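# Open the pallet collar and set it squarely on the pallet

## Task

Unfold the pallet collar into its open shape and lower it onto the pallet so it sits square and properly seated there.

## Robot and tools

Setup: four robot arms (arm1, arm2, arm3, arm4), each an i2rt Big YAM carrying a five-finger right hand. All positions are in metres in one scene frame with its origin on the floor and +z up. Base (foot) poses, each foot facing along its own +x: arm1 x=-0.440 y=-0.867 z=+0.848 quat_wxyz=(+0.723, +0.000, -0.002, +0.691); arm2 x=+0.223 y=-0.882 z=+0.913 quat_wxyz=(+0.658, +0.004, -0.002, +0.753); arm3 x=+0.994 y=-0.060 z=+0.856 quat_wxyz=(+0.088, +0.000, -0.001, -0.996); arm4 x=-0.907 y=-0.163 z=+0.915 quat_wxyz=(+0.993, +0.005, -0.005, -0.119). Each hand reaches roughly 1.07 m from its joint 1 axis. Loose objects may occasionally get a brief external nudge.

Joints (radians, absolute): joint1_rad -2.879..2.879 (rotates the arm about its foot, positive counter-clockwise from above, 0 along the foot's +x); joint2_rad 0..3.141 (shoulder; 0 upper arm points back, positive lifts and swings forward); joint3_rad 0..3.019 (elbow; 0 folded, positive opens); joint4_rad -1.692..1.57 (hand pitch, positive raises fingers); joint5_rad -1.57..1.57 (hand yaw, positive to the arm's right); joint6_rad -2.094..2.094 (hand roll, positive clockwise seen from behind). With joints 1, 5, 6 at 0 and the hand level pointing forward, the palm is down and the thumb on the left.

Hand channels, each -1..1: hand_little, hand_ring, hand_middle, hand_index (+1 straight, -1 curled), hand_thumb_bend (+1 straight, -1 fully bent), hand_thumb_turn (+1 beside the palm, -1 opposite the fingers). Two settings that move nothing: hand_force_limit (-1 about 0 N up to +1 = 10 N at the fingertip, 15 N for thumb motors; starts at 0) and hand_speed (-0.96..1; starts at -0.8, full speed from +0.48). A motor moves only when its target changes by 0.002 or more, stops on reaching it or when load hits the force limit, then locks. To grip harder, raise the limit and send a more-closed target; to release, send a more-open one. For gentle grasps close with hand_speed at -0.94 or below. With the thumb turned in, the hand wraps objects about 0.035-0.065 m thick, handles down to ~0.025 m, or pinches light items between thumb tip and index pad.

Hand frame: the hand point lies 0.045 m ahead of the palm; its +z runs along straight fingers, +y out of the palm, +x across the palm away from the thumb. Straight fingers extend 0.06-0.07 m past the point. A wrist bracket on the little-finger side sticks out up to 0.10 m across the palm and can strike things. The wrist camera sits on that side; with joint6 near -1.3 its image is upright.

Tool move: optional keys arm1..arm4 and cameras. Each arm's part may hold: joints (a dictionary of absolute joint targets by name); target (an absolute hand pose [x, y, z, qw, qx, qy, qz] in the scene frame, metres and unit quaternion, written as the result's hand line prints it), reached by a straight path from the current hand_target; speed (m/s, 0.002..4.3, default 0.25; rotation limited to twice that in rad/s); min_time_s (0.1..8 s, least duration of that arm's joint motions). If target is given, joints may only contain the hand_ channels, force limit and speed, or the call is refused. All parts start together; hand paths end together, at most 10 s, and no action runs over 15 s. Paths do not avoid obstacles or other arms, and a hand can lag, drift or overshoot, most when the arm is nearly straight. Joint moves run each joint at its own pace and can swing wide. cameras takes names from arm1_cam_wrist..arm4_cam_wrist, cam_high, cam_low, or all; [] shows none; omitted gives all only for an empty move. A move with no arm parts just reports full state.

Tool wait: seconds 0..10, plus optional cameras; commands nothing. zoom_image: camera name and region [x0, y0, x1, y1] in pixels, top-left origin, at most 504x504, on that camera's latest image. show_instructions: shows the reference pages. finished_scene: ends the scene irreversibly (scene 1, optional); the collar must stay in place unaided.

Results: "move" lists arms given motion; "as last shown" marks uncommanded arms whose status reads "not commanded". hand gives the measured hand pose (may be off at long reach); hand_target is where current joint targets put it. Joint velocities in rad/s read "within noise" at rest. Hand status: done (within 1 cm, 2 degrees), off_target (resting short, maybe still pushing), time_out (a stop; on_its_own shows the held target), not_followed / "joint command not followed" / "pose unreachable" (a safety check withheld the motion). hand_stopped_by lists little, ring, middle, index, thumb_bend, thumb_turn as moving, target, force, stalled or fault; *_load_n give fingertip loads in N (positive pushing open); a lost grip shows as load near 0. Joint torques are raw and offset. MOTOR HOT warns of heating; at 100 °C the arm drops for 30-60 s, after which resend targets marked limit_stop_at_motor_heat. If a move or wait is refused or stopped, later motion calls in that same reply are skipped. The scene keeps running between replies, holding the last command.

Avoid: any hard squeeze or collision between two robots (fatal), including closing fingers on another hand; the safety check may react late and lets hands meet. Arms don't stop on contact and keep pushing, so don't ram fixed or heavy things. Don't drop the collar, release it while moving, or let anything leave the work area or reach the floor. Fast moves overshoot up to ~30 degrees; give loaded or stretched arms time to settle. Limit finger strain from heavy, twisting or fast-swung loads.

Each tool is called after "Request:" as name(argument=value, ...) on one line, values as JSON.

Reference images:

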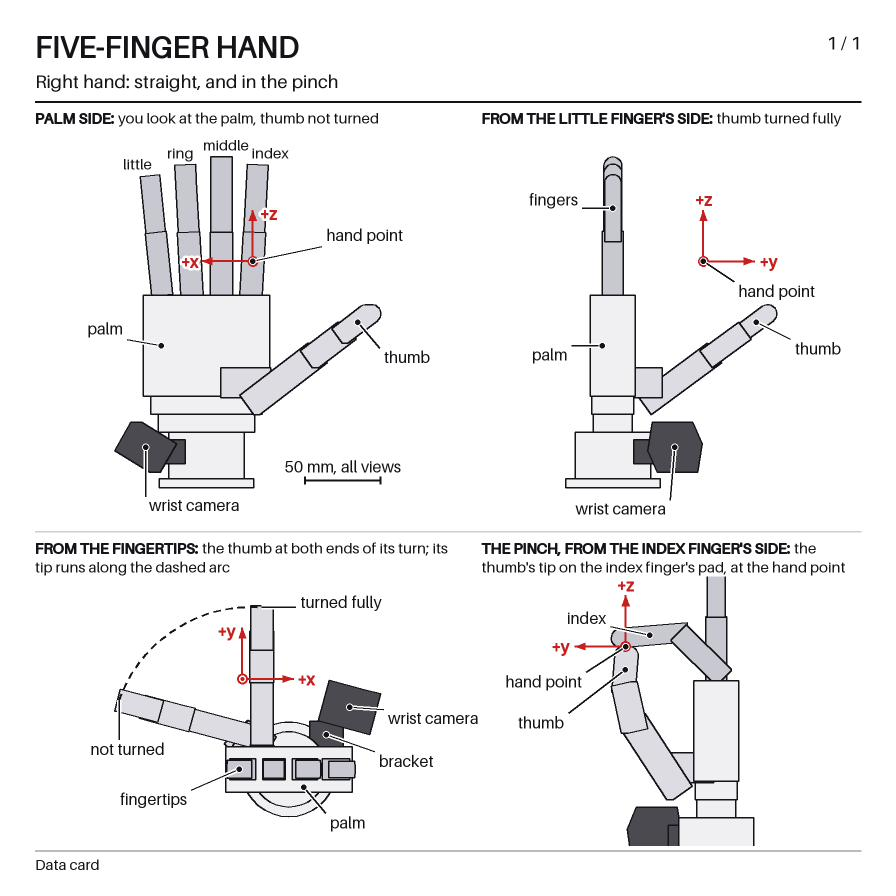

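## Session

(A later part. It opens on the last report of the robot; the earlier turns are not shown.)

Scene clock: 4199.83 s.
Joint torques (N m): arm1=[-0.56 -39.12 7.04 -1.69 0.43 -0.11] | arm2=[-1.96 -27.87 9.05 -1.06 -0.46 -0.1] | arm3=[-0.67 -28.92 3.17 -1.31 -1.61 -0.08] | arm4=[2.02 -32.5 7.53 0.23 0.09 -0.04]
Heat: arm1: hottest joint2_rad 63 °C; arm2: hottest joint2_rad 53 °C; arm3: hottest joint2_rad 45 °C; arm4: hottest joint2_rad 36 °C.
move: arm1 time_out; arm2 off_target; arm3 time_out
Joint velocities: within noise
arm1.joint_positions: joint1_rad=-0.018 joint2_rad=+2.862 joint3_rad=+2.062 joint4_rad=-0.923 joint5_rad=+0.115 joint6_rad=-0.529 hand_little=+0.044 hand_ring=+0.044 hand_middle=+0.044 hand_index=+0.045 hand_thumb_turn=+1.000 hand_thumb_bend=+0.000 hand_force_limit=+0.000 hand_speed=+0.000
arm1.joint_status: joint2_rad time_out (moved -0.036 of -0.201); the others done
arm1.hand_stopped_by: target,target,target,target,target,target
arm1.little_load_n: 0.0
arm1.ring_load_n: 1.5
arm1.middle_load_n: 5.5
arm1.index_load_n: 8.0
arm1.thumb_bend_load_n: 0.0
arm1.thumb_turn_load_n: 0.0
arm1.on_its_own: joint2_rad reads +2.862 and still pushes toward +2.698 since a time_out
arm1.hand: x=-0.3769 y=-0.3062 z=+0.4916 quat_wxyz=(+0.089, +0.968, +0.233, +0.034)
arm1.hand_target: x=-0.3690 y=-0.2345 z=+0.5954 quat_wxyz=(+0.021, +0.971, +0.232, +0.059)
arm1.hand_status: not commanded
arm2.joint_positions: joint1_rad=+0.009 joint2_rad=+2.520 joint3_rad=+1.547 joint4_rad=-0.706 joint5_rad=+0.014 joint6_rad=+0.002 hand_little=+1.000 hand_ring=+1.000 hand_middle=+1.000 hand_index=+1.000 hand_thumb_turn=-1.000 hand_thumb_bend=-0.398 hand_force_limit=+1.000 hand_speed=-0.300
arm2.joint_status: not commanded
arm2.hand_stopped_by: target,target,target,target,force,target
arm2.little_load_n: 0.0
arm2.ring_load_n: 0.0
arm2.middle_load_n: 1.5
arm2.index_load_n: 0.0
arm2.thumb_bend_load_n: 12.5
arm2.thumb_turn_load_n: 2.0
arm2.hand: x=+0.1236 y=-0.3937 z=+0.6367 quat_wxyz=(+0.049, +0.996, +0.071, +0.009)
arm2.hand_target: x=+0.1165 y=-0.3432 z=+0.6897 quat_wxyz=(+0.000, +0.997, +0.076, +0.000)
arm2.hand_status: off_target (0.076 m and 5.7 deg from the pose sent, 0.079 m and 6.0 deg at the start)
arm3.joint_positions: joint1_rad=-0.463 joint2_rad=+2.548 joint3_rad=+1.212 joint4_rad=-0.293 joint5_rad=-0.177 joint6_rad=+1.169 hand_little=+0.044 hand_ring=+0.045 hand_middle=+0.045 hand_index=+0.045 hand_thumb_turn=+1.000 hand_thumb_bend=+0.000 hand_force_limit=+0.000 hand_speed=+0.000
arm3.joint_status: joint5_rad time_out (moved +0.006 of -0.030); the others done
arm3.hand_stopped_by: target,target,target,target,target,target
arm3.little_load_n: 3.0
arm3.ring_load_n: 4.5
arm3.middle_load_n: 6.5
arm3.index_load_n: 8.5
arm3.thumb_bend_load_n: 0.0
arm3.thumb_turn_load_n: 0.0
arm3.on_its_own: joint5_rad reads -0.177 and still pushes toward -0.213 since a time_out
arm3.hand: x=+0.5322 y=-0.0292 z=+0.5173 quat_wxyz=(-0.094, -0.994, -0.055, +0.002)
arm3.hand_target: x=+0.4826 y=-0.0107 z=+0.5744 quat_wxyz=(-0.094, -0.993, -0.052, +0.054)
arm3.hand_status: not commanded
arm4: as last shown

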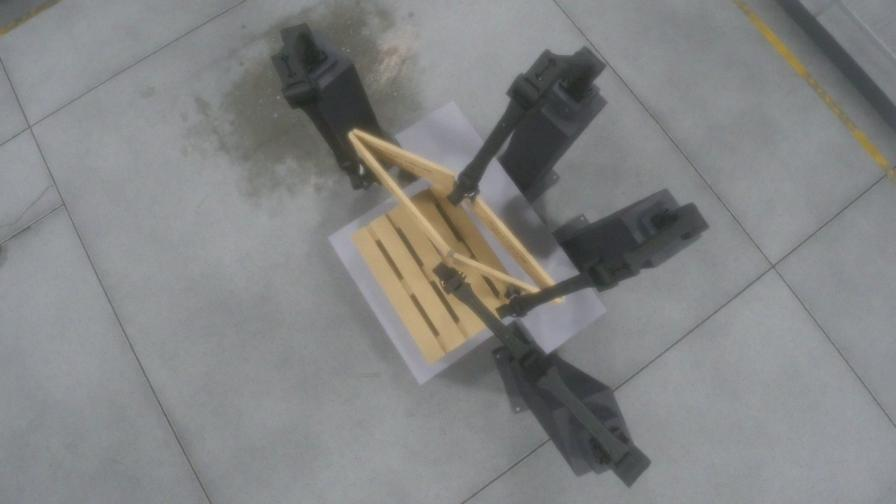

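Request:
move(arm1={"joints": {"joint1_rad": -0.029, "joint2_rad": 2.665, "joint3_rad": 1.993, "joint4_rad": -0.912, "joint5_rad": 0.134, "joint6_rad": -0.582}, "min_time_s": 4}, arm2={"target": [0.126, -0.336, 0.690, 0.0, 0.9954, 0.0958, 0.0], "speed": 0.02}, arm3={"joints": {"joint1_rad": -0.510, "joint2_rad": 2.450, "joint3_rad": 1.258, "joint4_rad": -0.365, "joint5_rad": -0.208, "joint6_rad": 1.10}, "min_time_s": 4}, cameras=["cam_high", "cam_low"])

Request:
zoom_image(camera="cam_high", region=[340, 110, 460, 230])

Request:
zoom_image(camera="cam_high", region=[445, 215, 565, 335])

Scene clock: 4214.60 s.
Joint torques (N m): arm1=[-0.67 -38.48 6.54 -1.88 0.5 -0.12] | arm2=[-1.96 -27.28 9.76 -1.36 -0.45 -0.1] | arm3=[0.09 -28.69 3.56 -1.36 -1.69 -0.01] | arm4=[1.85 -32.67 7.45 0.18 0.09 -0.06]
Heat: arm1: hottest joint2_rad 61 °C; arm2: hottest joint2_rad 51 °C; arm3: hottest joint2_rad 44 °C; arm4: hottest joint2_rad 36 °C.
move: arm1 time_out; arm2 off_target; arm3 time_out
Joint velocities: within noise
arm1.joint_positions: joint1_rad=-0.027 joint2_rad=+2.830 joint3_rad=+1.973 joint4_rad=-0.868 joint5_rad=+0.124 joint6_rad=-0.570 hand_little=+0.044 hand_ring=+0.044 hand_middle=+0.044 hand_index=+0.045 hand_thumb_turn=+1.000 hand_thumb_bend=+0.000 hand_force_limit=+0.000 hand_speed=+0.000
arm1.joint_status: joint2_rad time_out (moved -0.033 of -0.197); the others done
arm1.hand_stopped_by: target,target,target,target,target,target
arm1.little_load_n: 0.0
arm1.ring_load_n: 1.0
arm1.middle_load_n: 5.5
arm1.index_load_n: 9.0
arm1.thumb_bend_load_n: 0.0
arm1.thumb_turn_load_n: 0.0
arm1.on_its_own: joint2_rad reads +2.830 and still pushes toward +2.665 since a time_out
arm1.hand: x=-0.3686 y=-0.3243 z=+0.4901 quat_wxyz=(+0.092, +0.963, +0.250, +0.036)
arm1.hand_target: x=-0.3597 y=-0.2535 z=+0.5906 quat_wxyz=(+0.027, +0.966, +0.251, +0.063)
arm1.hand_status: not commanded
arm2.joint_positions: joint1_rad=-0.003 joint2_rad=+2.520 joint3_rad=+1.550 joint4_rad=-0.706 joint5_rad=+0.014 joint6_rad=-0.050 hand_little=+1.000 hand_ring=+1.000 hand_middle=+1.000 hand_index=+1.000 hand_thumb_turn=-1.000 hand_thumb_bend=-0.398 hand_force_limit=+1.000 hand_speed=-0.300
arm2.joint_status: not commanded
arm2.hand_stopped_by: target,target,target,target,force,target
arm2.little_load_n: 0.0
arm2.ring_load_n: 0.0
arm2.middle_load_n: 1.5
arm2.index_load_n: 0.0
arm2.thumb_bend_load_n: 12.0
arm2.thumb_turn_load_n: 2.0
arm2.hand: x=+0.1325 y=-0.3917 z=+0.6373 quat_wxyz=(+0.048, +0.995, +0.091, +0.007)
arm2.hand_target: x=+0.1264 y=-0.3396 z=+0.6899 quat_wxyz=(-0.001, +0.995, +0.096, +0.000)
arm2.hand_status: off_target (0.077 m and 5.5 deg from the pose sent, 0.079 m and 6.4 deg at the start)
arm3.joint_positions: joint1_rad=-0.490 joint2_rad=+2.549 joint3_rad=+1.240 joint4_rad=-0.329 joint5_rad=-0.171 joint6_rad=+1.103 hand_little=+0.044 hand_ring=+0.045 hand_middle=+0.045 hand_index=+0.045 hand_thumb_turn=+1.000 hand_thumb_bend=+0.000 hand_force_limit=+0.000 hand_speed=+0.000
arm3.joint_status: joint5_rad time_out (moved +0.006 of -0.031); the others done
arm3.hand_stopped_by: target,target,target,target,target,target
arm3.little_load_n: 2.5
arm3.ring_load_n: 4.5
arm3.middle_load_n: 7.0
arm3.index_load_n: 9.0
arm3.thumb_bend_load_n: 0.0
arm3.thumb_turn_load_n: 0.0
arm3.on_its_own: joint5_rad reads -0.171 and still pushes toward -0.208 since a time_out
arm3.hand: x=+0.5298 y=-0.0147 z=+0.5195 quat_wxyz=(-0.093, -0.993, -0.074, +0.002)
arm3.hand_target: x=+0.4856 y=+0.0033 z=+0.5707 quat_wxyz=(-0.094, -0.992, -0.069, +0.047)
arm3.hand_status: not commanded
arm4: as last shown
arm4.thumb_turn_load_n: -0.5

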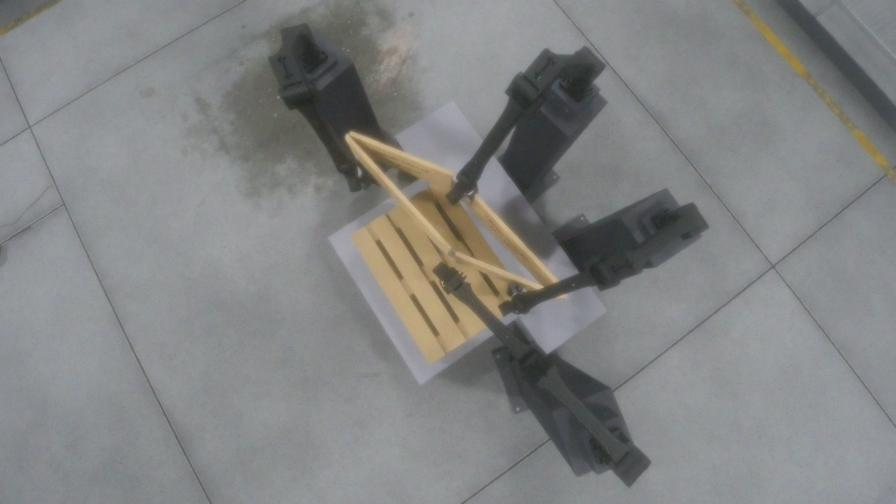

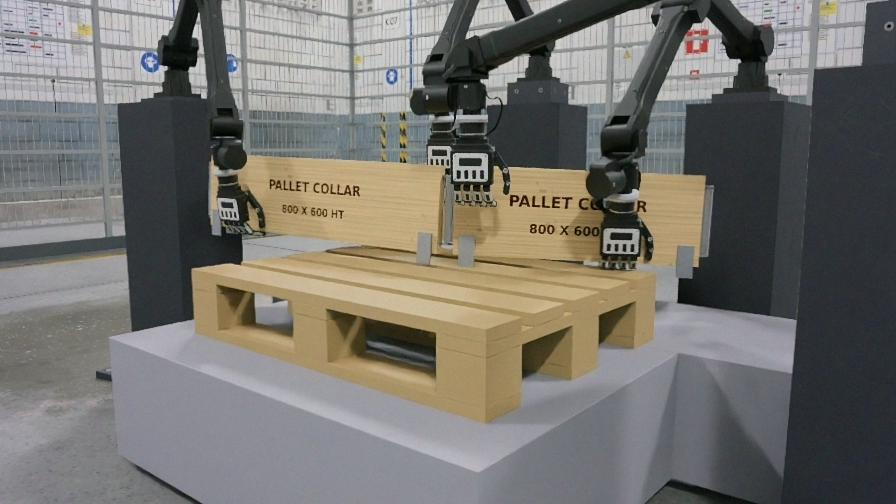

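Scaled by 4.200 from the camera's image (finer frame: 1280x720).

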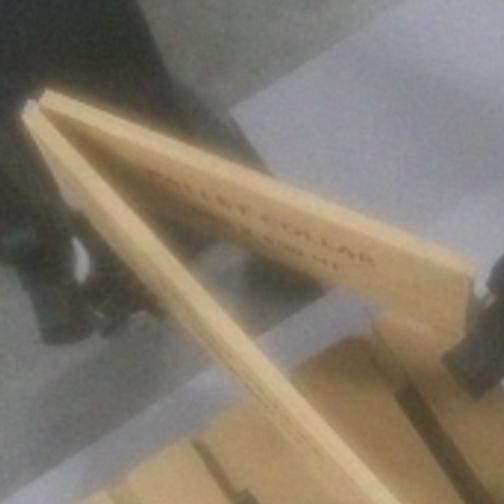

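Scaled by 4.200 from the camera's image (finer frame: 1280x720).

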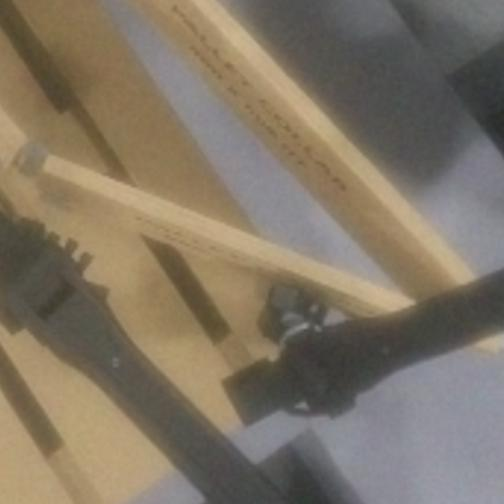

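Request:
move(arm1={"joints": {"joint1_rad": -0.029, "joint2_rad": 2.685, "joint3_rad": 2.004, "joint4_rad": -0.903, "joint5_rad": 0.134, "joint6_rad": -0.582}, "min_time_s": 4}, arm2={"target": [0.126, -0.336, 0.673, 0.0, 0.9954, 0.0958, 0.0], "speed": 0.01}, arm3={"joints": {"joint1_rad": -0.505, "joint2_rad": 2.524, "joint3_rad": 1.286, "joint4_rad": -0.328, "joint5_rad": -0.208, "joint6_rad": 1.10}, "min_time_s": 4}, cameras=["cam_high", "cam_low"])

Request:
zoom_image(camera="cam_low", region=[380, 160, 740, 310])

Scene clock: 4245.33 s.
Joint torques (N m): arm1=[0.03 -36.42 7.47 -1.26 0.46 -0.13] | arm2=[-1.9 -24.7 10.14 -0.36 -0.41 -0.09] | arm3=[-0.09 -25.41 3.71 -0.28 -1.65 0.08] | arm4=[1.85 -32.73 7.51 0.23 0.07 -0.06]
Heat: arm1: hottest joint2_rad 59 °C; arm2: hottest joint2_rad 50 °C; arm3: hottest joint2_rad 43 °C; arm4: hottest joint2_rad 37 °C.
move: arm1 time_out; arm2 off_target; arm3 time_out
Joint velocities: within noise
arm1.joint_positions: joint1_rad=-0.027 joint2_rad=+2.828 joint3_rad=+1.973 joint4_rad=-0.869 joint5_rad=+0.126 joint6_rad=-0.570 hand_little=+0.044 hand_ring=+0.044 hand_middle=+0.044 hand_index=+0.045 hand_thumb_turn=+1.000 hand_thumb_bend=+0.000 hand_force_limit=+0.000 hand_speed=+0.000
arm1.joint_status: joint2_rad time_out (moved -0.002 of -0.145); the others done
arm1.hand_stopped_by: target,target,target,target,target,target
arm1.little_load_n: 0.0
arm1.ring_load_n: 0.5
arm1.middle_load_n: 3.5
arm1.index_load_n: 6.5
arm1.thumb_bend_load_n: 0.0
arm1.thumb_turn_load_n: 0.0
arm1.on_its_own: joint2_rad reads +2.828 and still pushes toward +2.685 since a time_out
arm1.hand: x=-0.3683 y=-0.3239 z=+0.4911 quat_wxyz=(+0.092, +0.963, +0.250, +0.037)
arm1.hand_target: x=-0.3598 y=-0.2534 z=+0.5807 quat_wxyz=(+0.027, +0.966, +0.251, +0.063)
arm1.hand_status: not commanded
arm2.joint_positions: joint1_rad=-0.005 joint2_rad=+2.523 joint3_rad=+1.561 joint4_rad=-0.711 joint5_rad=+0.013 joint6_rad=-0.052 hand_little=+1.000 hand_ring=+1.000 hand_middle=+1.000 hand_index=+1.000 hand_thumb_turn=-1.000 hand_thumb_bend=-0.399 hand_force_limit=+1.000 hand_speed=-0.300
arm2.joint_status: not commanded
arm2.hand_stopped_by: target,target,target,target,force,target
arm2.little_load_n: 0.0
arm2.ring_load_n: 0.0
arm2.middle_load_n: 0.0
arm2.index_load_n: 0.0
arm2.thumb_bend_load_n: 10.5
arm2.thumb_turn_load_n: 1.0
arm2.hand: x=+0.1329 y=-0.3881 z=+0.6377 quat_wxyz=(+0.046, +0.995, +0.091, +0.007)
arm2.hand_target: x=+0.1265 y=-0.3386 z=+0.6746 quat_wxyz=(+0.000, +0.995, +0.096, +0.000)
arm2.hand_status: off_target (0.063 m and 5.4 deg from the pose sent, 0.066 m and 5.5 deg at the start)
arm3.joint_positions: joint1_rad=-0.493 joint2_rad=+2.590 joint3_rad=+1.268 joint4_rad=-0.317 joint5_rad=-0.175 joint6_rad=+1.098 hand_little=+0.044 hand_ring=+0.045 hand_middle=+0.045 hand_index=+0.045 hand_thumb_turn=+1.000 hand_thumb_bend=+0.000 hand_force_limit=+0.000 hand_speed=+0.000
arm3.joint_status: joint5_rad time_out (moved -0.003 of -0.037); the others done
arm3.hand_stopped_by: target,target,target,target,target,target
arm3.little_load_n: 4.0
arm3.ring_load_n: 4.5
arm3.middle_load_n: 4.0
arm3.index_load_n: 4.0
arm3.thumb_bend_load_n: -0.5
arm3.thumb_turn_load_n: 0.0
arm3.on_its_own: joint5_rad reads -0.175 and still pushes toward -0.208 since a time_out
arm3.hand: x=+0.5295 y=-0.0139 z=+0.5040 quat_wxyz=(-0.095, -0.993, -0.075, +0.002)
arm3.hand_target: x=+0.4908 y=-0.0012 z=+0.5394 quat_wxyz=(-0.096, -0.992, -0.071, +0.043)
arm3.hand_status: not commanded
arm4: as last shown
arm4.thumb_turn_load_n: 0.0

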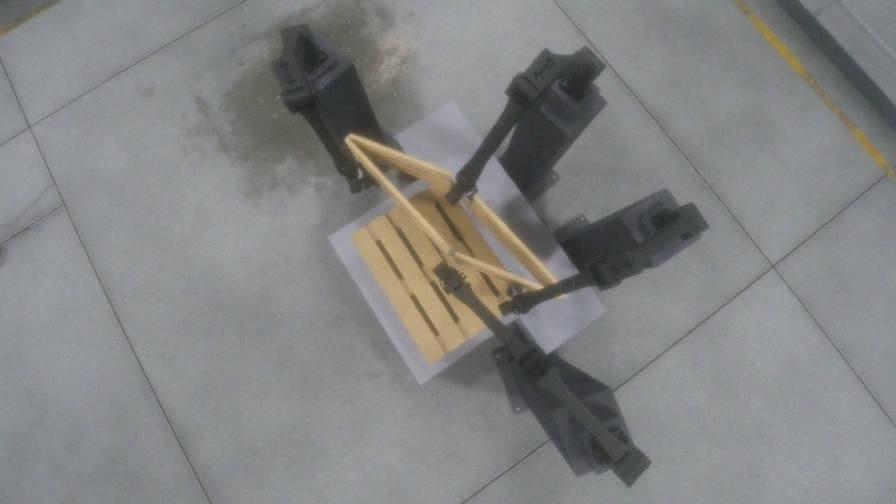

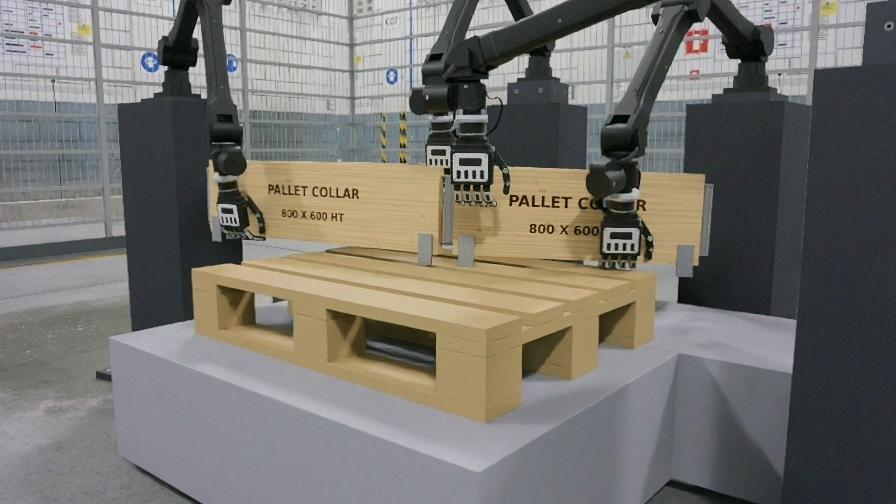

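Scaled by 1.400 from the camera's image (finer frame: 1280x720).

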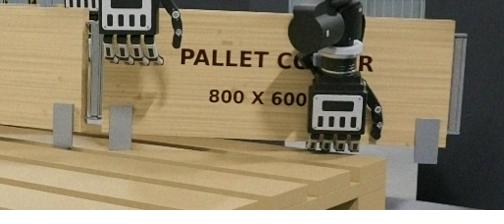

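Request:
zoom_image(camera="cam_high", region=[430, 160, 510, 240])

Request:
zoom_image(camera="cam_low", region=[400, 220, 520, 290])

Scaled by 6.300 from the camera's image (finer frame: 1280x720).

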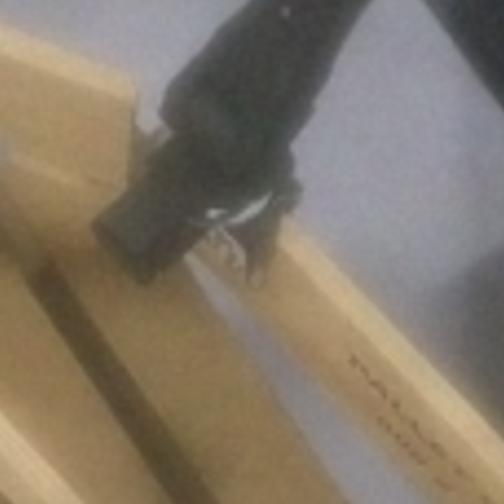

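Scaled by 4.200 from the camera's image (finer frame: 1280x720).

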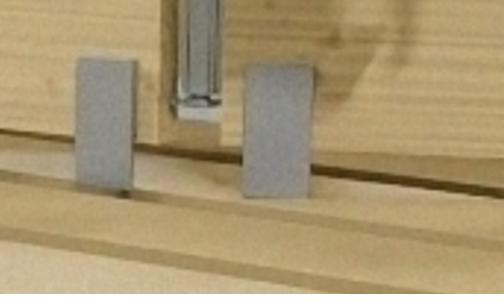

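Request:
move(arm1={"joints": {"joint1_rad": -0.029, "joint2_rad": 2.725, "joint3_rad": 2.026, "joint4_rad": -0.885, "joint5_rad": 0.134, "joint6_rad": -0.582}, "min_time_s": 4}, arm2={"target": [0.126, -0.336, 0.665, 0.0, 0.9954, 0.0958, 0.0], "speed": 0.01}, arm3={"joints": {"joint1_rad": -0.505, "joint2_rad": 2.573, "joint3_rad": 1.304, "joint4_rad": -0.297, "joint5_rad": -0.208, "joint6_rad": 1.10}, "min_time_s": 4}, cameras=["cam_high", "cam_low"])

Request:
zoom_image(camera="cam_low", region=[400, 220, 520, 290])

Scene clock: 4290.07 s.
Joint torques (N m): arm1=[-0.62 -33.08 9.33 -0.29 0.37 -0.16] | arm2=[-1.85 -23.88 9.98 0.14 -0.36 -0.07] | arm3=[-0.32 -22.36 4.38 0.35 -1.27 0.07] | arm4=[2.14 -32.73 7.51 0.2 0.07 -0.06]
Heat: arm1: hottest joint2_rad 62 °C; arm2: hottest joint2_rad 50 °C; arm3: hottest joint2_rad 41 °C; arm4: hottest joint2_rad 37 °C.
move: arm1 done; arm2 off_target; arm3 done
Joint velocities: within noise
arm1.joint_positions: joint1_rad=-0.027 joint2_rad=+2.827 joint3_rad=+1.973 joint4_rad=-0.876 joint5_rad=+0.127 joint6_rad=-0.570 hand_little=+0.044 hand_ring=+0.044 hand_middle=+0.044 hand_index=+0.045 hand_thumb_turn=+1.000 hand_thumb_bend=+0.000 hand_force_limit=+0.000 hand_speed=+0.000
arm1.joint_status: all done
arm1.hand_stopped_by: target,target,target,target,target,target
arm1.little_load_n: 0.0
arm1.ring_load_n: 0.0
arm1.middle_load_n: 1.5
arm1.index_load_n: 3.5
arm1.thumb_bend_load_n: 0.0
arm1.thumb_turn_load_n: 0.0
arm1.hand: x=-0.3681 y=-0.3253 z=+0.4926 quat_wxyz=(+0.095, +0.963, +0.250, +0.036)
arm1.hand_target: x=-0.3599 y=-0.2537 z=+0.5604 quat_wxyz=(+0.027, +0.966, +0.251, +0.063)
arm1.hand_status: not commanded
arm2.joint_positions: joint1_rad=-0.008 joint2_rad=+2.526 joint3_rad=+1.572 joint4_rad=-0.717 joint5_rad=+0.012 joint6_rad=-0.054 hand_little=+1.000 hand_ring=+1.000 hand_middle=+1.000 hand_index=+1.000 hand_thumb_turn=-1.000 hand_thumb_bend=-0.399 hand_force_limit=+1.000 hand_speed=-0.300
arm2.joint_status: not commanded
arm2.hand_stopped_by: target,target,target,target,force,target
arm2.little_load_n: 0.0
arm2.ring_load_n: 0.0
arm2.middle_load_n: 0.0
arm2.index_load_n: 0.5
arm2.thumb_bend_load_n: 11.0
arm2.thumb_turn_load_n: 1.5
arm2.hand: x=+0.1339 y=-0.3845 z=+0.6382 quat_wxyz=(+0.045, +0.995, +0.091, +0.006)
arm2.hand_target: x=+0.1264 y=-0.3382 z=+0.6668 quat_wxyz=(+0.000, +0.995, +0.096, +0.000)
arm2.hand_status: off_target (0.056 m and 5.3 deg from the pose sent, 0.059 m and 5.4 deg at the start)
arm3.joint_positions: joint1_rad=-0.498 joint2_rad=+2.611 joint3_rad=+1.278 joint4_rad=-0.301 joint5_rad=-0.183 joint6_rad=+1.095 hand_little=+0.044 hand_ring=+0.044 hand_middle=+0.044 hand_index=+0.044 hand_thumb_turn=+1.000 hand_thumb_bend=+0.000 hand_force_limit=+0.000 hand_speed=+0.000
arm3.joint_status: all done
arm3.hand_stopped_by: target,target,target,target,target,target
arm3.little_load_n: 2.0
arm3.ring_load_n: 2.5
arm3.middle_load_n: 2.0
arm3.index_load_n: 2.5
arm3.thumb_bend_load_n: -0.5
arm3.thumb_turn_load_n: 0.0
arm3.hand: x=+0.5291 y=-0.0133 z=+0.4964 quat_wxyz=(-0.098, -0.992, -0.074, +0.007)
arm3.hand_target: x=+0.4938 y=-0.0022 z=+0.5185 quat_wxyz=(-0.096, -0.992, -0.071, +0.043)
arm3.hand_status: not commanded
arm4: as last shown
arm4.thumb_bend_load_n: -0.5

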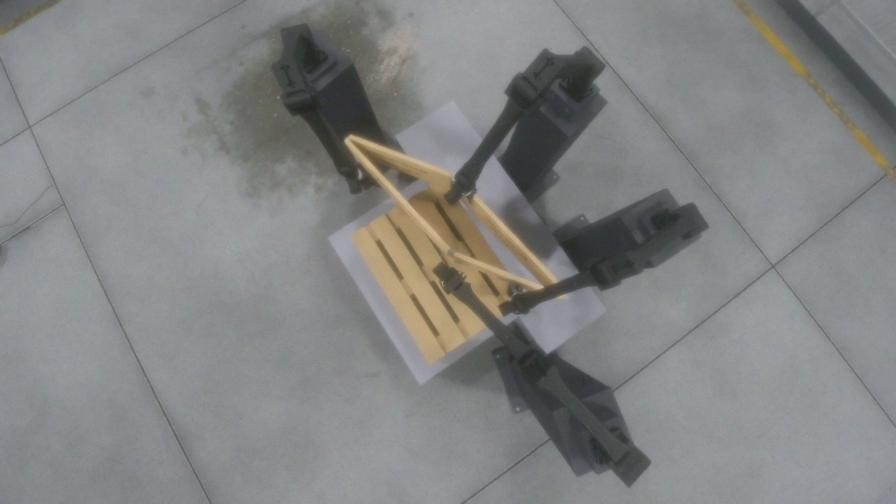

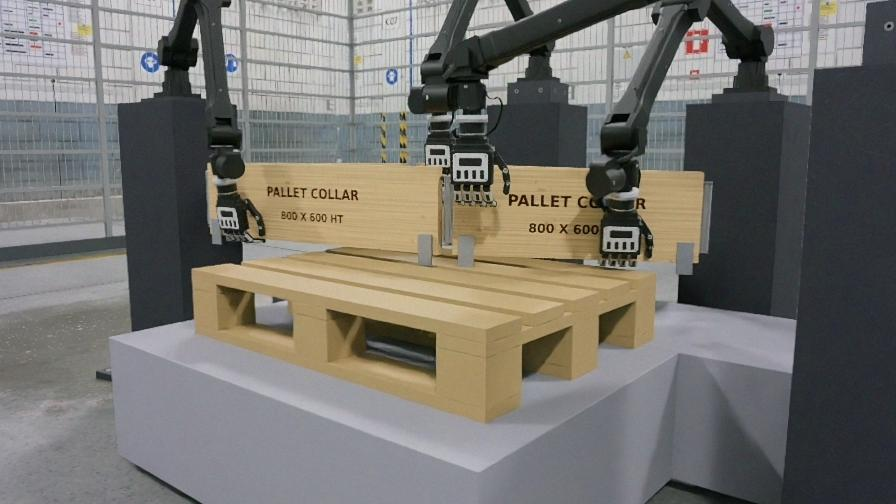

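Scaled by 4.200 from the camera's image (finer frame: 1280x720).

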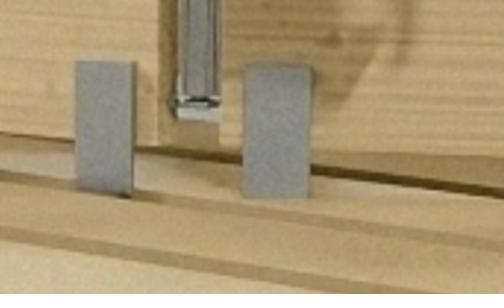

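Request:
zoom_image(camera="cam_low", region=[330, 220, 450, 290])

Request:
zoom_image(camera="cam_low", region=[200, 140, 340, 260])

Request:
zoom_image(camera="cam_low", region=[560, 150, 740, 300])

Scaled by 4.200 from the camera's image (finer frame: 1280x720).

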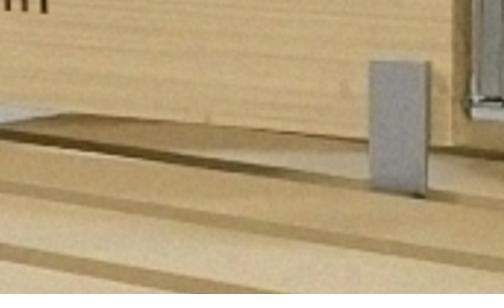

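Scaled by 3.600 from the camera's image (finer frame: 1280x720).

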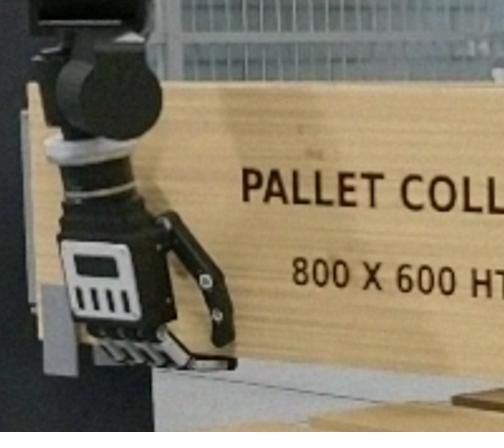

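Scaled by 2.800 from the camera's image (finer frame: 1280x720).

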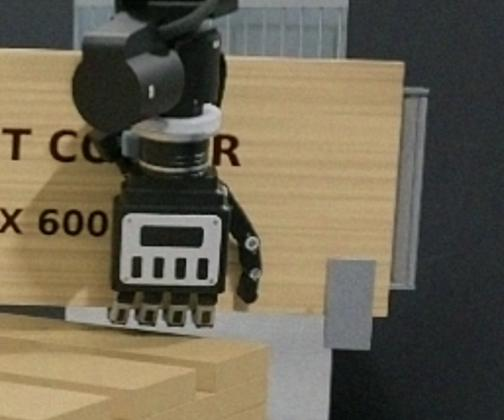

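Request:
move(arm2={"target": [0.128, -0.345, 0.665, 0.0695, 0.993, 0.0956, 0.0067], "speed": 0.02}, cameras=["cam_low"])

Request:
zoom_image(camera="cam_low", region=[400, 220, 520, 290])

Scene clock: 4341.50 s.
Joint torques (N m): arm1=[-0.56 -32.03 9.42 -0.28 0.43 -0.14] | arm2=[-1.55 -22.83 9.92 -1.59 0.04 0.05] | arm3=[-0.44 -23.71 3.41 0.03 -1.2 0.09] | arm4=[2.02 -32.56 7.51 0.25 0.07 -0.06]
Heat: arm1: hottest joint2_rad 57 °C; arm2: hottest joint2_rad 45 °C; arm3: hottest joint2_rad 39 °C; arm4: hottest joint2_rad 37 °C.
move: arm2 off_target
Joint velocities: within noise
arm1, arm3: as last shown
arm1.joint_positions: joint1_rad=-0.027 joint2_rad=+2.817 joint3_rad=+1.973 joint4_rad=-0.880 joint5_rad=+0.126 joint6_rad=-0.570 hand_little=+0.044 hand_ring=+0.044 hand_middle=+0.044 hand_index=+0.044 hand_thumb_turn=+1.000 hand_thumb_bend=+0.000 hand_force_limit=+0.000 hand_speed=+0.000
arm1.little_load_n: 1.5
arm1.ring_load_n: 2.0
arm1.middle_load_n: 1.0
arm1.index_load_n: 1.0
arm1.hand: x=-0.3680 y=-0.3215 z=+0.4982 quat_wxyz=(+0.092, +0.963, +0.250, +0.037)
arm1.hand_target: x=-0.3599 y=-0.2537 z=+0.5605 quat_wxyz=(+0.027, +0.966, +0.251, +0.063)
arm2.joint_positions: joint1_rad=-0.006 joint2_rad=+2.585 joint3_rad=+1.711 joint4_rad=-0.875 joint5_rad=+0.010 joint6_rad=-0.061 hand_little=+1.000 hand_ring=+1.000 hand_middle=+1.000 hand_index=+1.000 hand_thumb_turn=-1.000 hand_thumb_bend=-0.398 hand_force_limit=+1.000 hand_speed=-0.300
arm2.joint_status: not commanded
arm2.hand_stopped_by: target,target,target,target,force,target
arm2.little_load_n: -0.5
arm2.ring_load_n: -0.5
arm2.middle_load_n: 2.0
arm2.index_load_n: 0.5
arm2.thumb_bend_load_n: 24.5
arm2.thumb_turn_load_n: 3.0
arm2.hand: x=+0.1316 y=-0.3718 z=+0.6439 quat_wxyz=(+0.084, +0.992, +0.095, +0.006)
arm2.hand_target: x=+0.1280 y=-0.3460 z=+0.6654 quat_wxyz=(+0.069, +0.993, +0.096, +0.007)
arm2.hand_status: off_target (0.034 m and 1.7 deg from the pose sent, 0.048 m and 2.9 deg at the start)
arm3.joint_positions: joint1_rad=-0.498 joint2_rad=+2.627 joint3_rad=+1.286 joint4_rad=-0.290 joint5_rad=-0.185 joint6_rad=+1.095 hand_little=+0.044 hand_ring=+0.044 hand_middle=+0.044 hand_index=+0.044 hand_thumb_turn=+1.000 hand_thumb_bend=+0.000 hand_force_limit=+0.000 hand_speed=+0.000
arm3.little_load_n: 4.5
arm3.ring_load_n: 4.0
arm3.middle_load_n: 3.0
arm3.thumb_bend_load_n: 0.0
arm3.hand: x=+0.5295 y=-0.0137 z=+0.4897 quat_wxyz=(-0.098, -0.992, -0.074, +0.008)
arm3.hand_target: x=+0.4941 y=-0.0024 z=+0.5185 quat_wxyz=(-0.096, -0.992, -0.071, +0.043)
arm4.joint_positions: joint1_rad=+0.424 joint2_rad=+3.102 joint3_rad=+2.799 joint4_rad=-1.253 joint5_rad=+0.045 joint6_rad=-1.783 hand_little=+0.044 hand_ring=+0.044 hand_middle=+0.044 hand_index=+0.044 hand_thumb_turn=+1.000 hand_thumb_bend=+0.000 hand_force_limit=+0.000 hand_speed=+0.000
arm4.joint_status: not commanded
arm4.hand_stopped_by: target,target,target,target,target,target
arm4.little_load_n: 0.0
arm4.ring_load_n: 0.0
arm4.middle_load_n: 0.0
arm4.index_load_n: 0.0
arm4.thumb_bend_load_n: 0.0
arm4.thumb_turn_load_n: 0.0
arm4.hand: x=-0.1494 y=-0.0949 z=+0.6217 quat_wxyz=(+0.019, +0.980, +0.197, +0.013)
arm4.hand_target: x=-0.1494 y=-0.0949 z=+0.6217 quat_wxyz=(+0.019, +0.980, +0.197, +0.013)
arm4.hand_status: not commanded

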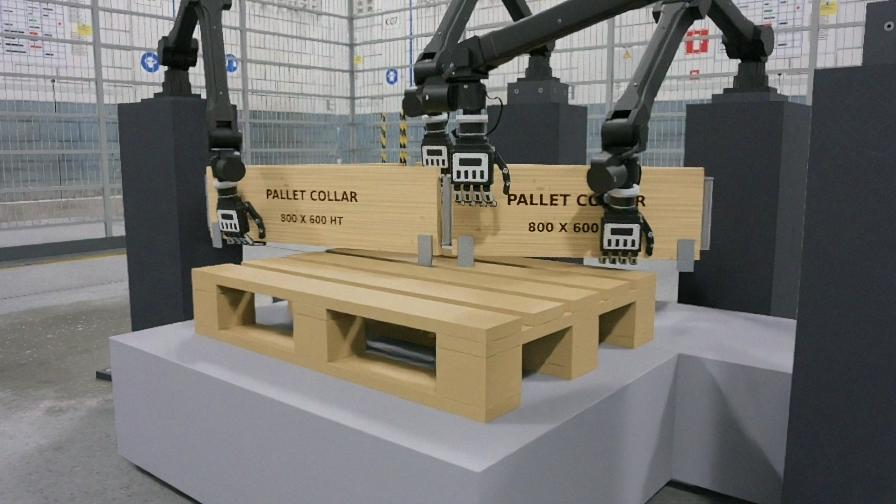

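Scaled by 4.200 from the camera's image (finer frame: 1280x720).

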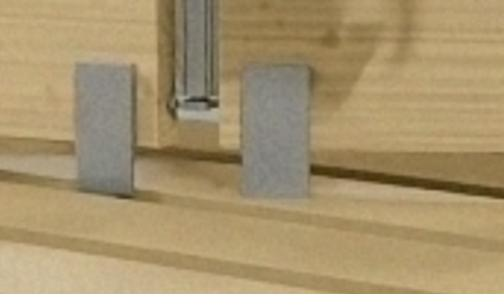

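Request:
move(cameras=["arm4_cam_wrist", "cam_high"])

Request:
zoom_image(camera="arm4_cam_wrist", region=[300, 0, 560, 200])

Scene clock: 4346.97 s.
Joint torques (N m): arm1=[-0.21 -32.5 9.31 -0.24 0.43 -0.17] | arm2=[-1.73 -22.83 9.91 -1.48 0.02 0.04] | arm3=[-0.03 -24 3.37 -0.16 -1.18 0.06] | arm4=[2.02 -32.67 7.5 0.2 0.08 -0.05]
Heat: arm1: hottest joint2_rad 56 °C; arm2: hottest joint2_rad 45 °C; arm3: hottest joint2_rad 39 °C; arm4: hottest joint2_rad 37 °C.
Joint velocities: within noise
arm1.joint_positions: joint1_rad=-0.027 joint2_rad=+2.817 joint3_rad=+1.973 joint4_rad=-0.880 joint5_rad=+0.126 joint6_rad=-0.570 hand_little=+0.044 hand_ring=+0.044 hand_middle=+0.044 hand_index=+0.044 hand_thumb_turn=+1.000 hand_thumb_bend=+0.000 hand_force_limit=+0.000 hand_speed=+0.000
arm1.joint_status: not commanded
arm1.hand_stopped_by: target,target,target,target,target,target
arm1.little_load_n: 1.0
arm1.ring_load_n: 2.0
arm1.middle_load_n: 1.0
arm1.index_load_n: 1.0
arm1.thumb_bend_load_n: 0.0
arm1.thumb_turn_load_n: 0.0
arm1.hand: x=-0.3680 y=-0.3215 z=+0.4982 quat_wxyz=(+0.092, +0.963, +0.250, +0.037) (m; scene frame)
arm1.hand_target: x=-0.3599 y=-0.2537 z=+0.5605 quat_wxyz=(+0.027, +0.966, +0.251, +0.063) (m; scene frame)
arm1.hand_status: not commanded
arm2.joint_positions: joint1_rad=-0.006 joint2_rad=+2.585 joint3_rad=+1.711 joint4_rad=-0.875 joint5_rad=+0.010 joint6_rad=-0.061 hand_little=+1.000 hand_ring=+1.000 hand_middle=+1.000 hand_index=+1.000 hand_thumb_turn=-1.000 hand_thumb_bend=-0.398 hand_force_limit=+1.000 hand_speed=-0.300
arm2.joint_status: not commanded
arm2.hand_stopped_by: target,target,target,target,force,target
arm2.little_load_n: 0.0
arm2.ring_load_n: 0.0
arm2.middle_load_n: 2.0
arm2.index_load_n: 0.5
arm2.thumb_bend_load_n: 24.5
arm2.thumb_turn_load_n: 2.5
arm2.hand: x=+0.1316 y=-0.3718 z=+0.6439 quat_wxyz=(+0.085, +0.992, +0.095, +0.006) (m; scene frame)
arm2.hand_target: x=+0.1280 y=-0.3460 z=+0.6653 quat_wxyz=(+0.069, +0.993, +0.096, +0.007) (m; scene frame)
arm2.hand_status: off_target (0.034 m and 1.7 deg from the pose sent, 0.048 m and 2.9 deg at the start)
arm3.joint_positions: joint1_rad=-0.498 joint2_rad=+2.627 joint3_rad=+1.286 joint4_rad=-0.290 joint5_rad=-0.185 joint6_rad=+1.095 hand_little=+0.044 hand_ring=+0.044 hand_middle=+0.044 hand_index=+0.044 hand_thumb_turn=+1.000 hand_thumb_bend=+0.000 hand_force_limit=+0.000 hand_speed=+0.000
arm3.joint_status: not commanded
arm3.hand_stopped_by: target,target,target,target,target,target
arm3.little_load_n: 4.0
arm3.ring_load_n: 4.0
arm3.middle_load_n: 3.0
arm3.index_load_n: 2.5
arm3.thumb_bend_load_n: 0.0
arm3.thumb_turn_load_n: 0.0
arm3.hand: x=+0.5295 y=-0.0137 z=+0.4897 quat_wxyz=(-0.098, -0.992, -0.074, +0.008) (m; scene frame)
arm3.hand_target: x=+0.4941 y=-0.0024 z=+0.5185 quat_wxyz=(-0.096, -0.992, -0.071, +0.043) (m; scene frame)
arm3.hand_status: not commanded
arm4.joint_positions: joint1_rad=+0.424 joint2_rad=+3.102 joint3_rad=+2.799 joint4_rad=-1.253 joint5_rad=+0.045 joint6_rad=-1.783 hand_little=+0.044 hand_ring=+0.044 hand_middle=+0.044 hand_index=+0.044 hand_thumb_turn=+1.000 hand_thumb_bend=+0.000 hand_force_limit=+0.000 hand_speed=+0.000
arm4.joint_status: not commanded
arm4.hand_stopped_by: target,target,target,target,target,target
arm4.little_load_n: 0.5
arm4.ring_load_n: 0.0
arm4.middle_load_n: 0.0
arm4.index_load_n: 0.0
arm4.thumb_bend_load_n: 0.0
arm4.thumb_turn_load_n: 0.0
arm4.hand: x=-0.1494 y=-0.0949 z=+0.6217 quat_wxyz=(+0.019, +0.980, +0.197, +0.013) (m; scene frame)
arm4.hand_target: x=-0.1494 y=-0.0949 z=+0.6217 quat_wxyz=(+0.019, +0.980, +0.197, +0.013) (m; scene frame)
arm4.hand_status: not commanded
pictures: arm4_cam_wrist, cam_high
camera_calibration:
arm4_cam_wrist: T_world_to_cam=[[0.63908, -0.76698, 0.05763, -0.01707], [-0.69213, -0.5408, 0.478, -0.45048], [-0.33545, -0.34537, -0.87647, 0.57579]] pos_world=[-0.10773, -0.05786, 0.72097]

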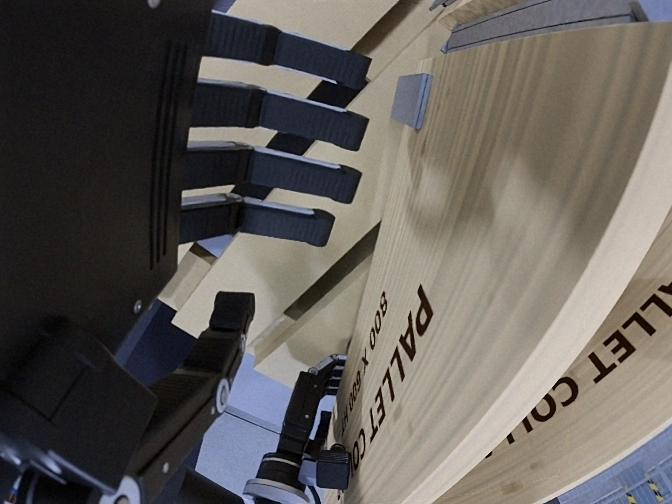

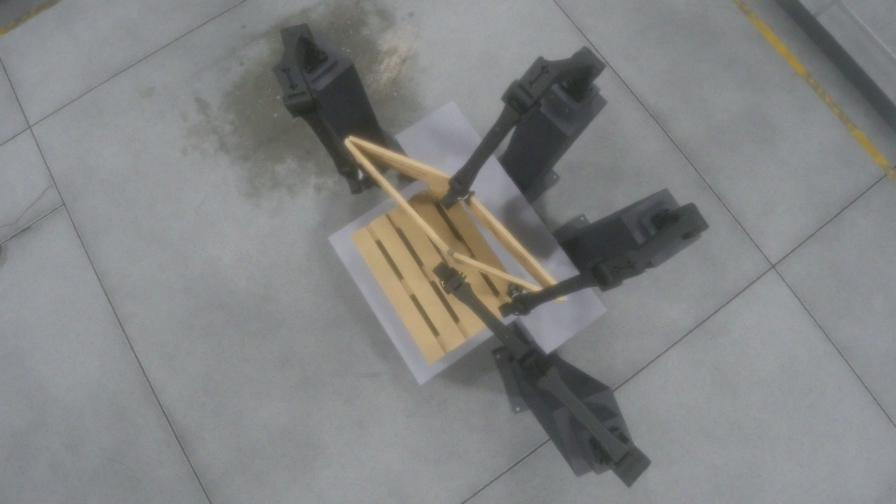

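Scaled by 1.938 from the camera's image (finer frame: 960x720).

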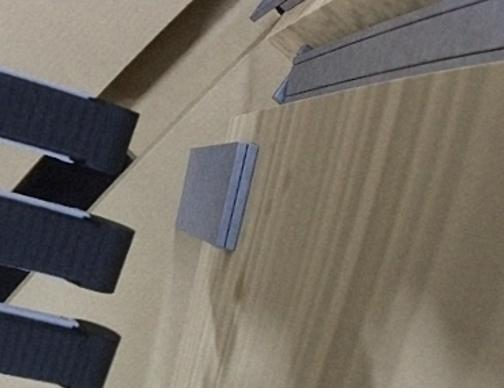

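Request:
zoom_image(camera="cam_high", region=[310, 100, 410, 200])

Request:
move(cameras=["arm3_cam_wrist", "arm1_cam_wrist", "arm2_cam_wrist"])

Scaled by 5.040 from the camera's image (finer frame: 1280x720).

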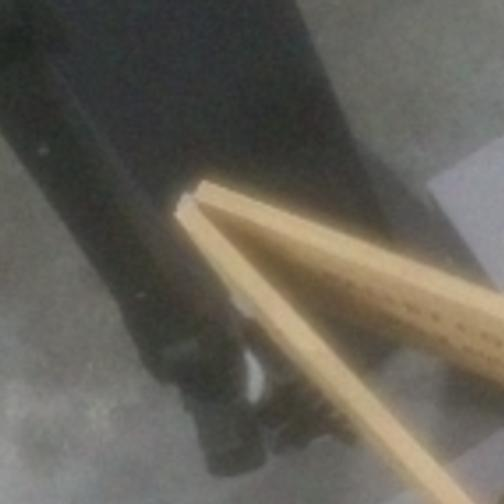

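Scene clock: 4392.97 s.
Joint torques (N m): arm1=[-0.56 -31.79 9.35 -0.23 0.44 -0.16] | arm2=[-1.9 -22.83 9.95 -1.52 -0.02 0.04] | arm3=[0.38 -24.35 3.44 -0.1 -1.2 0.14] | arm4=[2.02 -32.62 7.53 0.23 0.07 -0.05]
Heat: arm1: hottest joint2_rad 53 °C; arm2: hottest joint2_rad 45 °C; arm3: hottest joint2_rad 40 °C; arm4: hottest joint2_rad 37 °C.
Joint velocities: within noise
arm1.joint_positions: joint1_rad=-0.027 joint2_rad=+2.817 joint3_rad=+1.973 joint4_rad=-0.880 joint5_rad=+0.126 joint6_rad=-0.570 hand_little=+0.044 hand_ring=+0.044 hand_middle=+0.044 hand_index=+0.044 hand_thumb_turn=+1.000 hand_thumb_bend=+0.000 hand_force_limit=+0.000 hand_speed=+0.000
arm1.joint_status: not commanded
arm1.hand_stopped_by: target,target,target,target,target,target
arm1.little_load_n: 1.5
arm1.ring_load_n: 2.0
arm1.middle_load_n: 1.0
arm1.index_load_n: 1.0
arm1.thumb_bend_load_n: 0.0
arm1.thumb_turn_load_n: 0.0
arm1.hand: x=-0.3680 y=-0.3215 z=+0.4982 quat_wxyz=(+0.092, +0.963, +0.250, +0.037) (m; scene frame)
arm1.hand_target: x=-0.3599 y=-0.2537 z=+0.5605 quat_wxyz=(+0.027, +0.966, +0.251, +0.063) (m; scene frame)
arm1.hand_status: not commanded
arm2.joint_positions: joint1_rad=-0.006 joint2_rad=+2.585 joint3_rad=+1.711 joint4_rad=-0.875 joint5_rad=+0.010 joint6_rad=-0.061 hand_little=+1.000 hand_ring=+1.000 hand_middle=+1.000 hand_index=+1.000 hand_thumb_turn=-1.000 hand_thumb_bend=-0.398 hand_force_limit=+1.000 hand_speed=-0.300
arm2.joint_status: not commanded
arm2.hand_stopped_by: target,target,target,target,force,target
arm2.little_load_n: 0.0
arm2.ring_load_n: 0.0
arm2.middle_load_n: 2.0
arm2.index_load_n: 0.5
arm2.thumb_bend_load_n: 24.5
arm2.thumb_turn_load_n: 2.5
arm2.hand: x=+0.1316 y=-0.3718 z=+0.6439 quat_wxyz=(+0.085, +0.992, +0.095, +0.006) (m; scene frame)
arm2.hand_target: x=+0.1280 y=-0.3460 z=+0.6653 quat_wxyz=(+0.069, +0.993, +0.096, +0.007) (m; scene frame)
arm2.hand_status: off_target (0.034 m and 1.7 deg from the pose sent, 0.048 m and 2.9 deg at the start)
arm3.joint_positions: joint1_rad=-0.498 joint2_rad=+2.627 joint3_rad=+1.286 joint4_rad=-0.290 joint5_rad=-0.185 joint6_rad=+1.095 hand_little=+0.044 hand_ring=+0.044 hand_middle=+0.044 hand_index=+0.044 hand_thumb_turn=+1.000 hand_thumb_bend=+0.000 hand_force_limit=+0.000 hand_speed=+0.000
arm3.joint_status: not commanded
arm3.hand_stopped_by: target,target,target,target,target,target
arm3.little_load_n: 4.0
arm3.ring_load_n: 4.0
arm3.middle_load_n: 3.0
arm3.index_load_n: 2.5
arm3.thumb_bend_load_n: 0.0
arm3.thumb_turn_load_n: -0.5
arm3.hand: x=+0.5295 y=-0.0137 z=+0.4897 quat_wxyz=(-0.098, -0.992, -0.074, +0.008) (m; scene frame)
arm3.hand_target: x=+0.4941 y=-0.0024 z=+0.5185 quat_wxyz=(-0.096, -0.992, -0.071, +0.043) (m; scene frame)
arm3.hand_status: not commanded
arm4.joint_positions: joint1_rad=+0.424 joint2_rad=+3.102 joint3_rad=+2.799 joint4_rad=-1.253 joint5_rad=+0.045 joint6_rad=-1.783 hand_little=+0.044 hand_ring=+0.044 hand_middle=+0.044 hand_index=+0.044 hand_thumb_turn=+1.000 hand_thumb_bend=+0.000 hand_force_limit=+0.000 hand_speed=+0.000
arm4.joint_status: not commanded
arm4.hand_stopped_by: target,target,target,target,target,target
arm4.little_load_n: 0.0
arm4.ring_load_n: 0.0
arm4.middle_load_n: 0.0
arm4.index_load_n: 0.0
arm4.thumb_bend_load_n: 0.0
arm4.thumb_turn_load_n: 0.0
arm4.hand: x=-0.1494 y=-0.0949 z=+0.6217 quat_wxyz=(+0.019, +0.980, +0.197, +0.013) (m; scene frame)
arm4.hand_target: x=-0.1494 y=-0.0949 z=+0.6217 quat_wxyz=(+0.019, +0.980, +0.197, +0.013) (m; scene frame)
arm4.hand_status: not commanded
pictures: arm1_cam_wrist, arm2_cam_wrist, arm3_cam_wrist
camera_calibration:
arm1_cam_wrist: T_world_to_cam=[[0.69448, -0.70515, 0.14308, -0.03709], [-0.65314, -0.53441, 0.53648, -0.67936], [-0.30183, -0.46602, -0.8317, 0.2715]] pos_world=[-0.33601, -0.26268, 0.59557]
arm2_cam_wrist: T_world_to_cam=[[0.43835, -0.88255, 0.17015, -0.49777], [-0.79602, -0.29329, 0.52947, -0.34315], [-0.41738, -0.36754, -0.83109, 0.56905]] pos_world=[0.18255, -0.3308, 0.73932]
arm3_cam_wrist: T_world_to_cam=[[0.45617, -0.86938, 0.18996, -0.35185], [-0.74465, -0.25605, 0.61638, 0.08246], [-0.48723, -0.42263, -0.76419, 0.74199]] pos_world=[0.58343, 0.02881, 0.58303]

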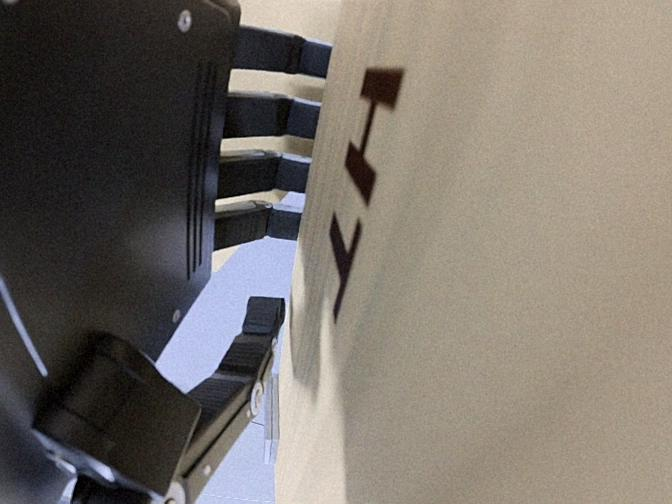

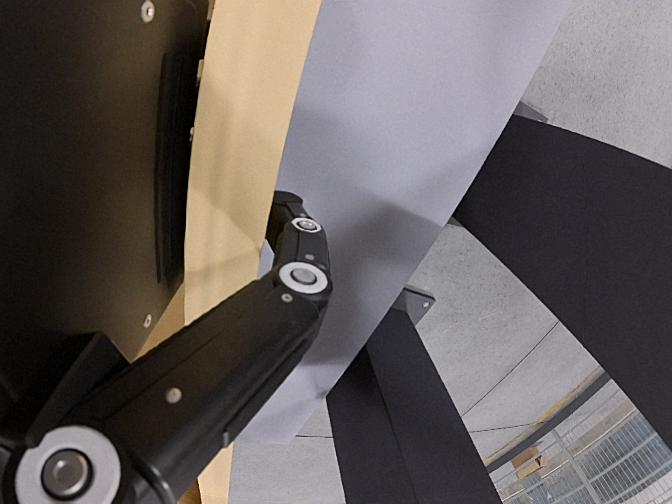

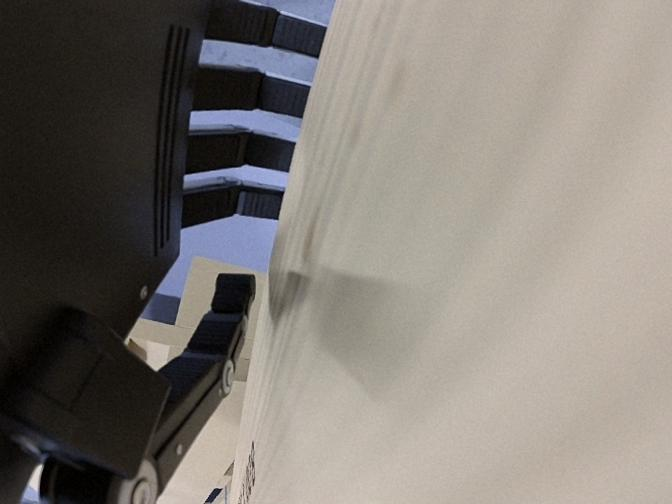

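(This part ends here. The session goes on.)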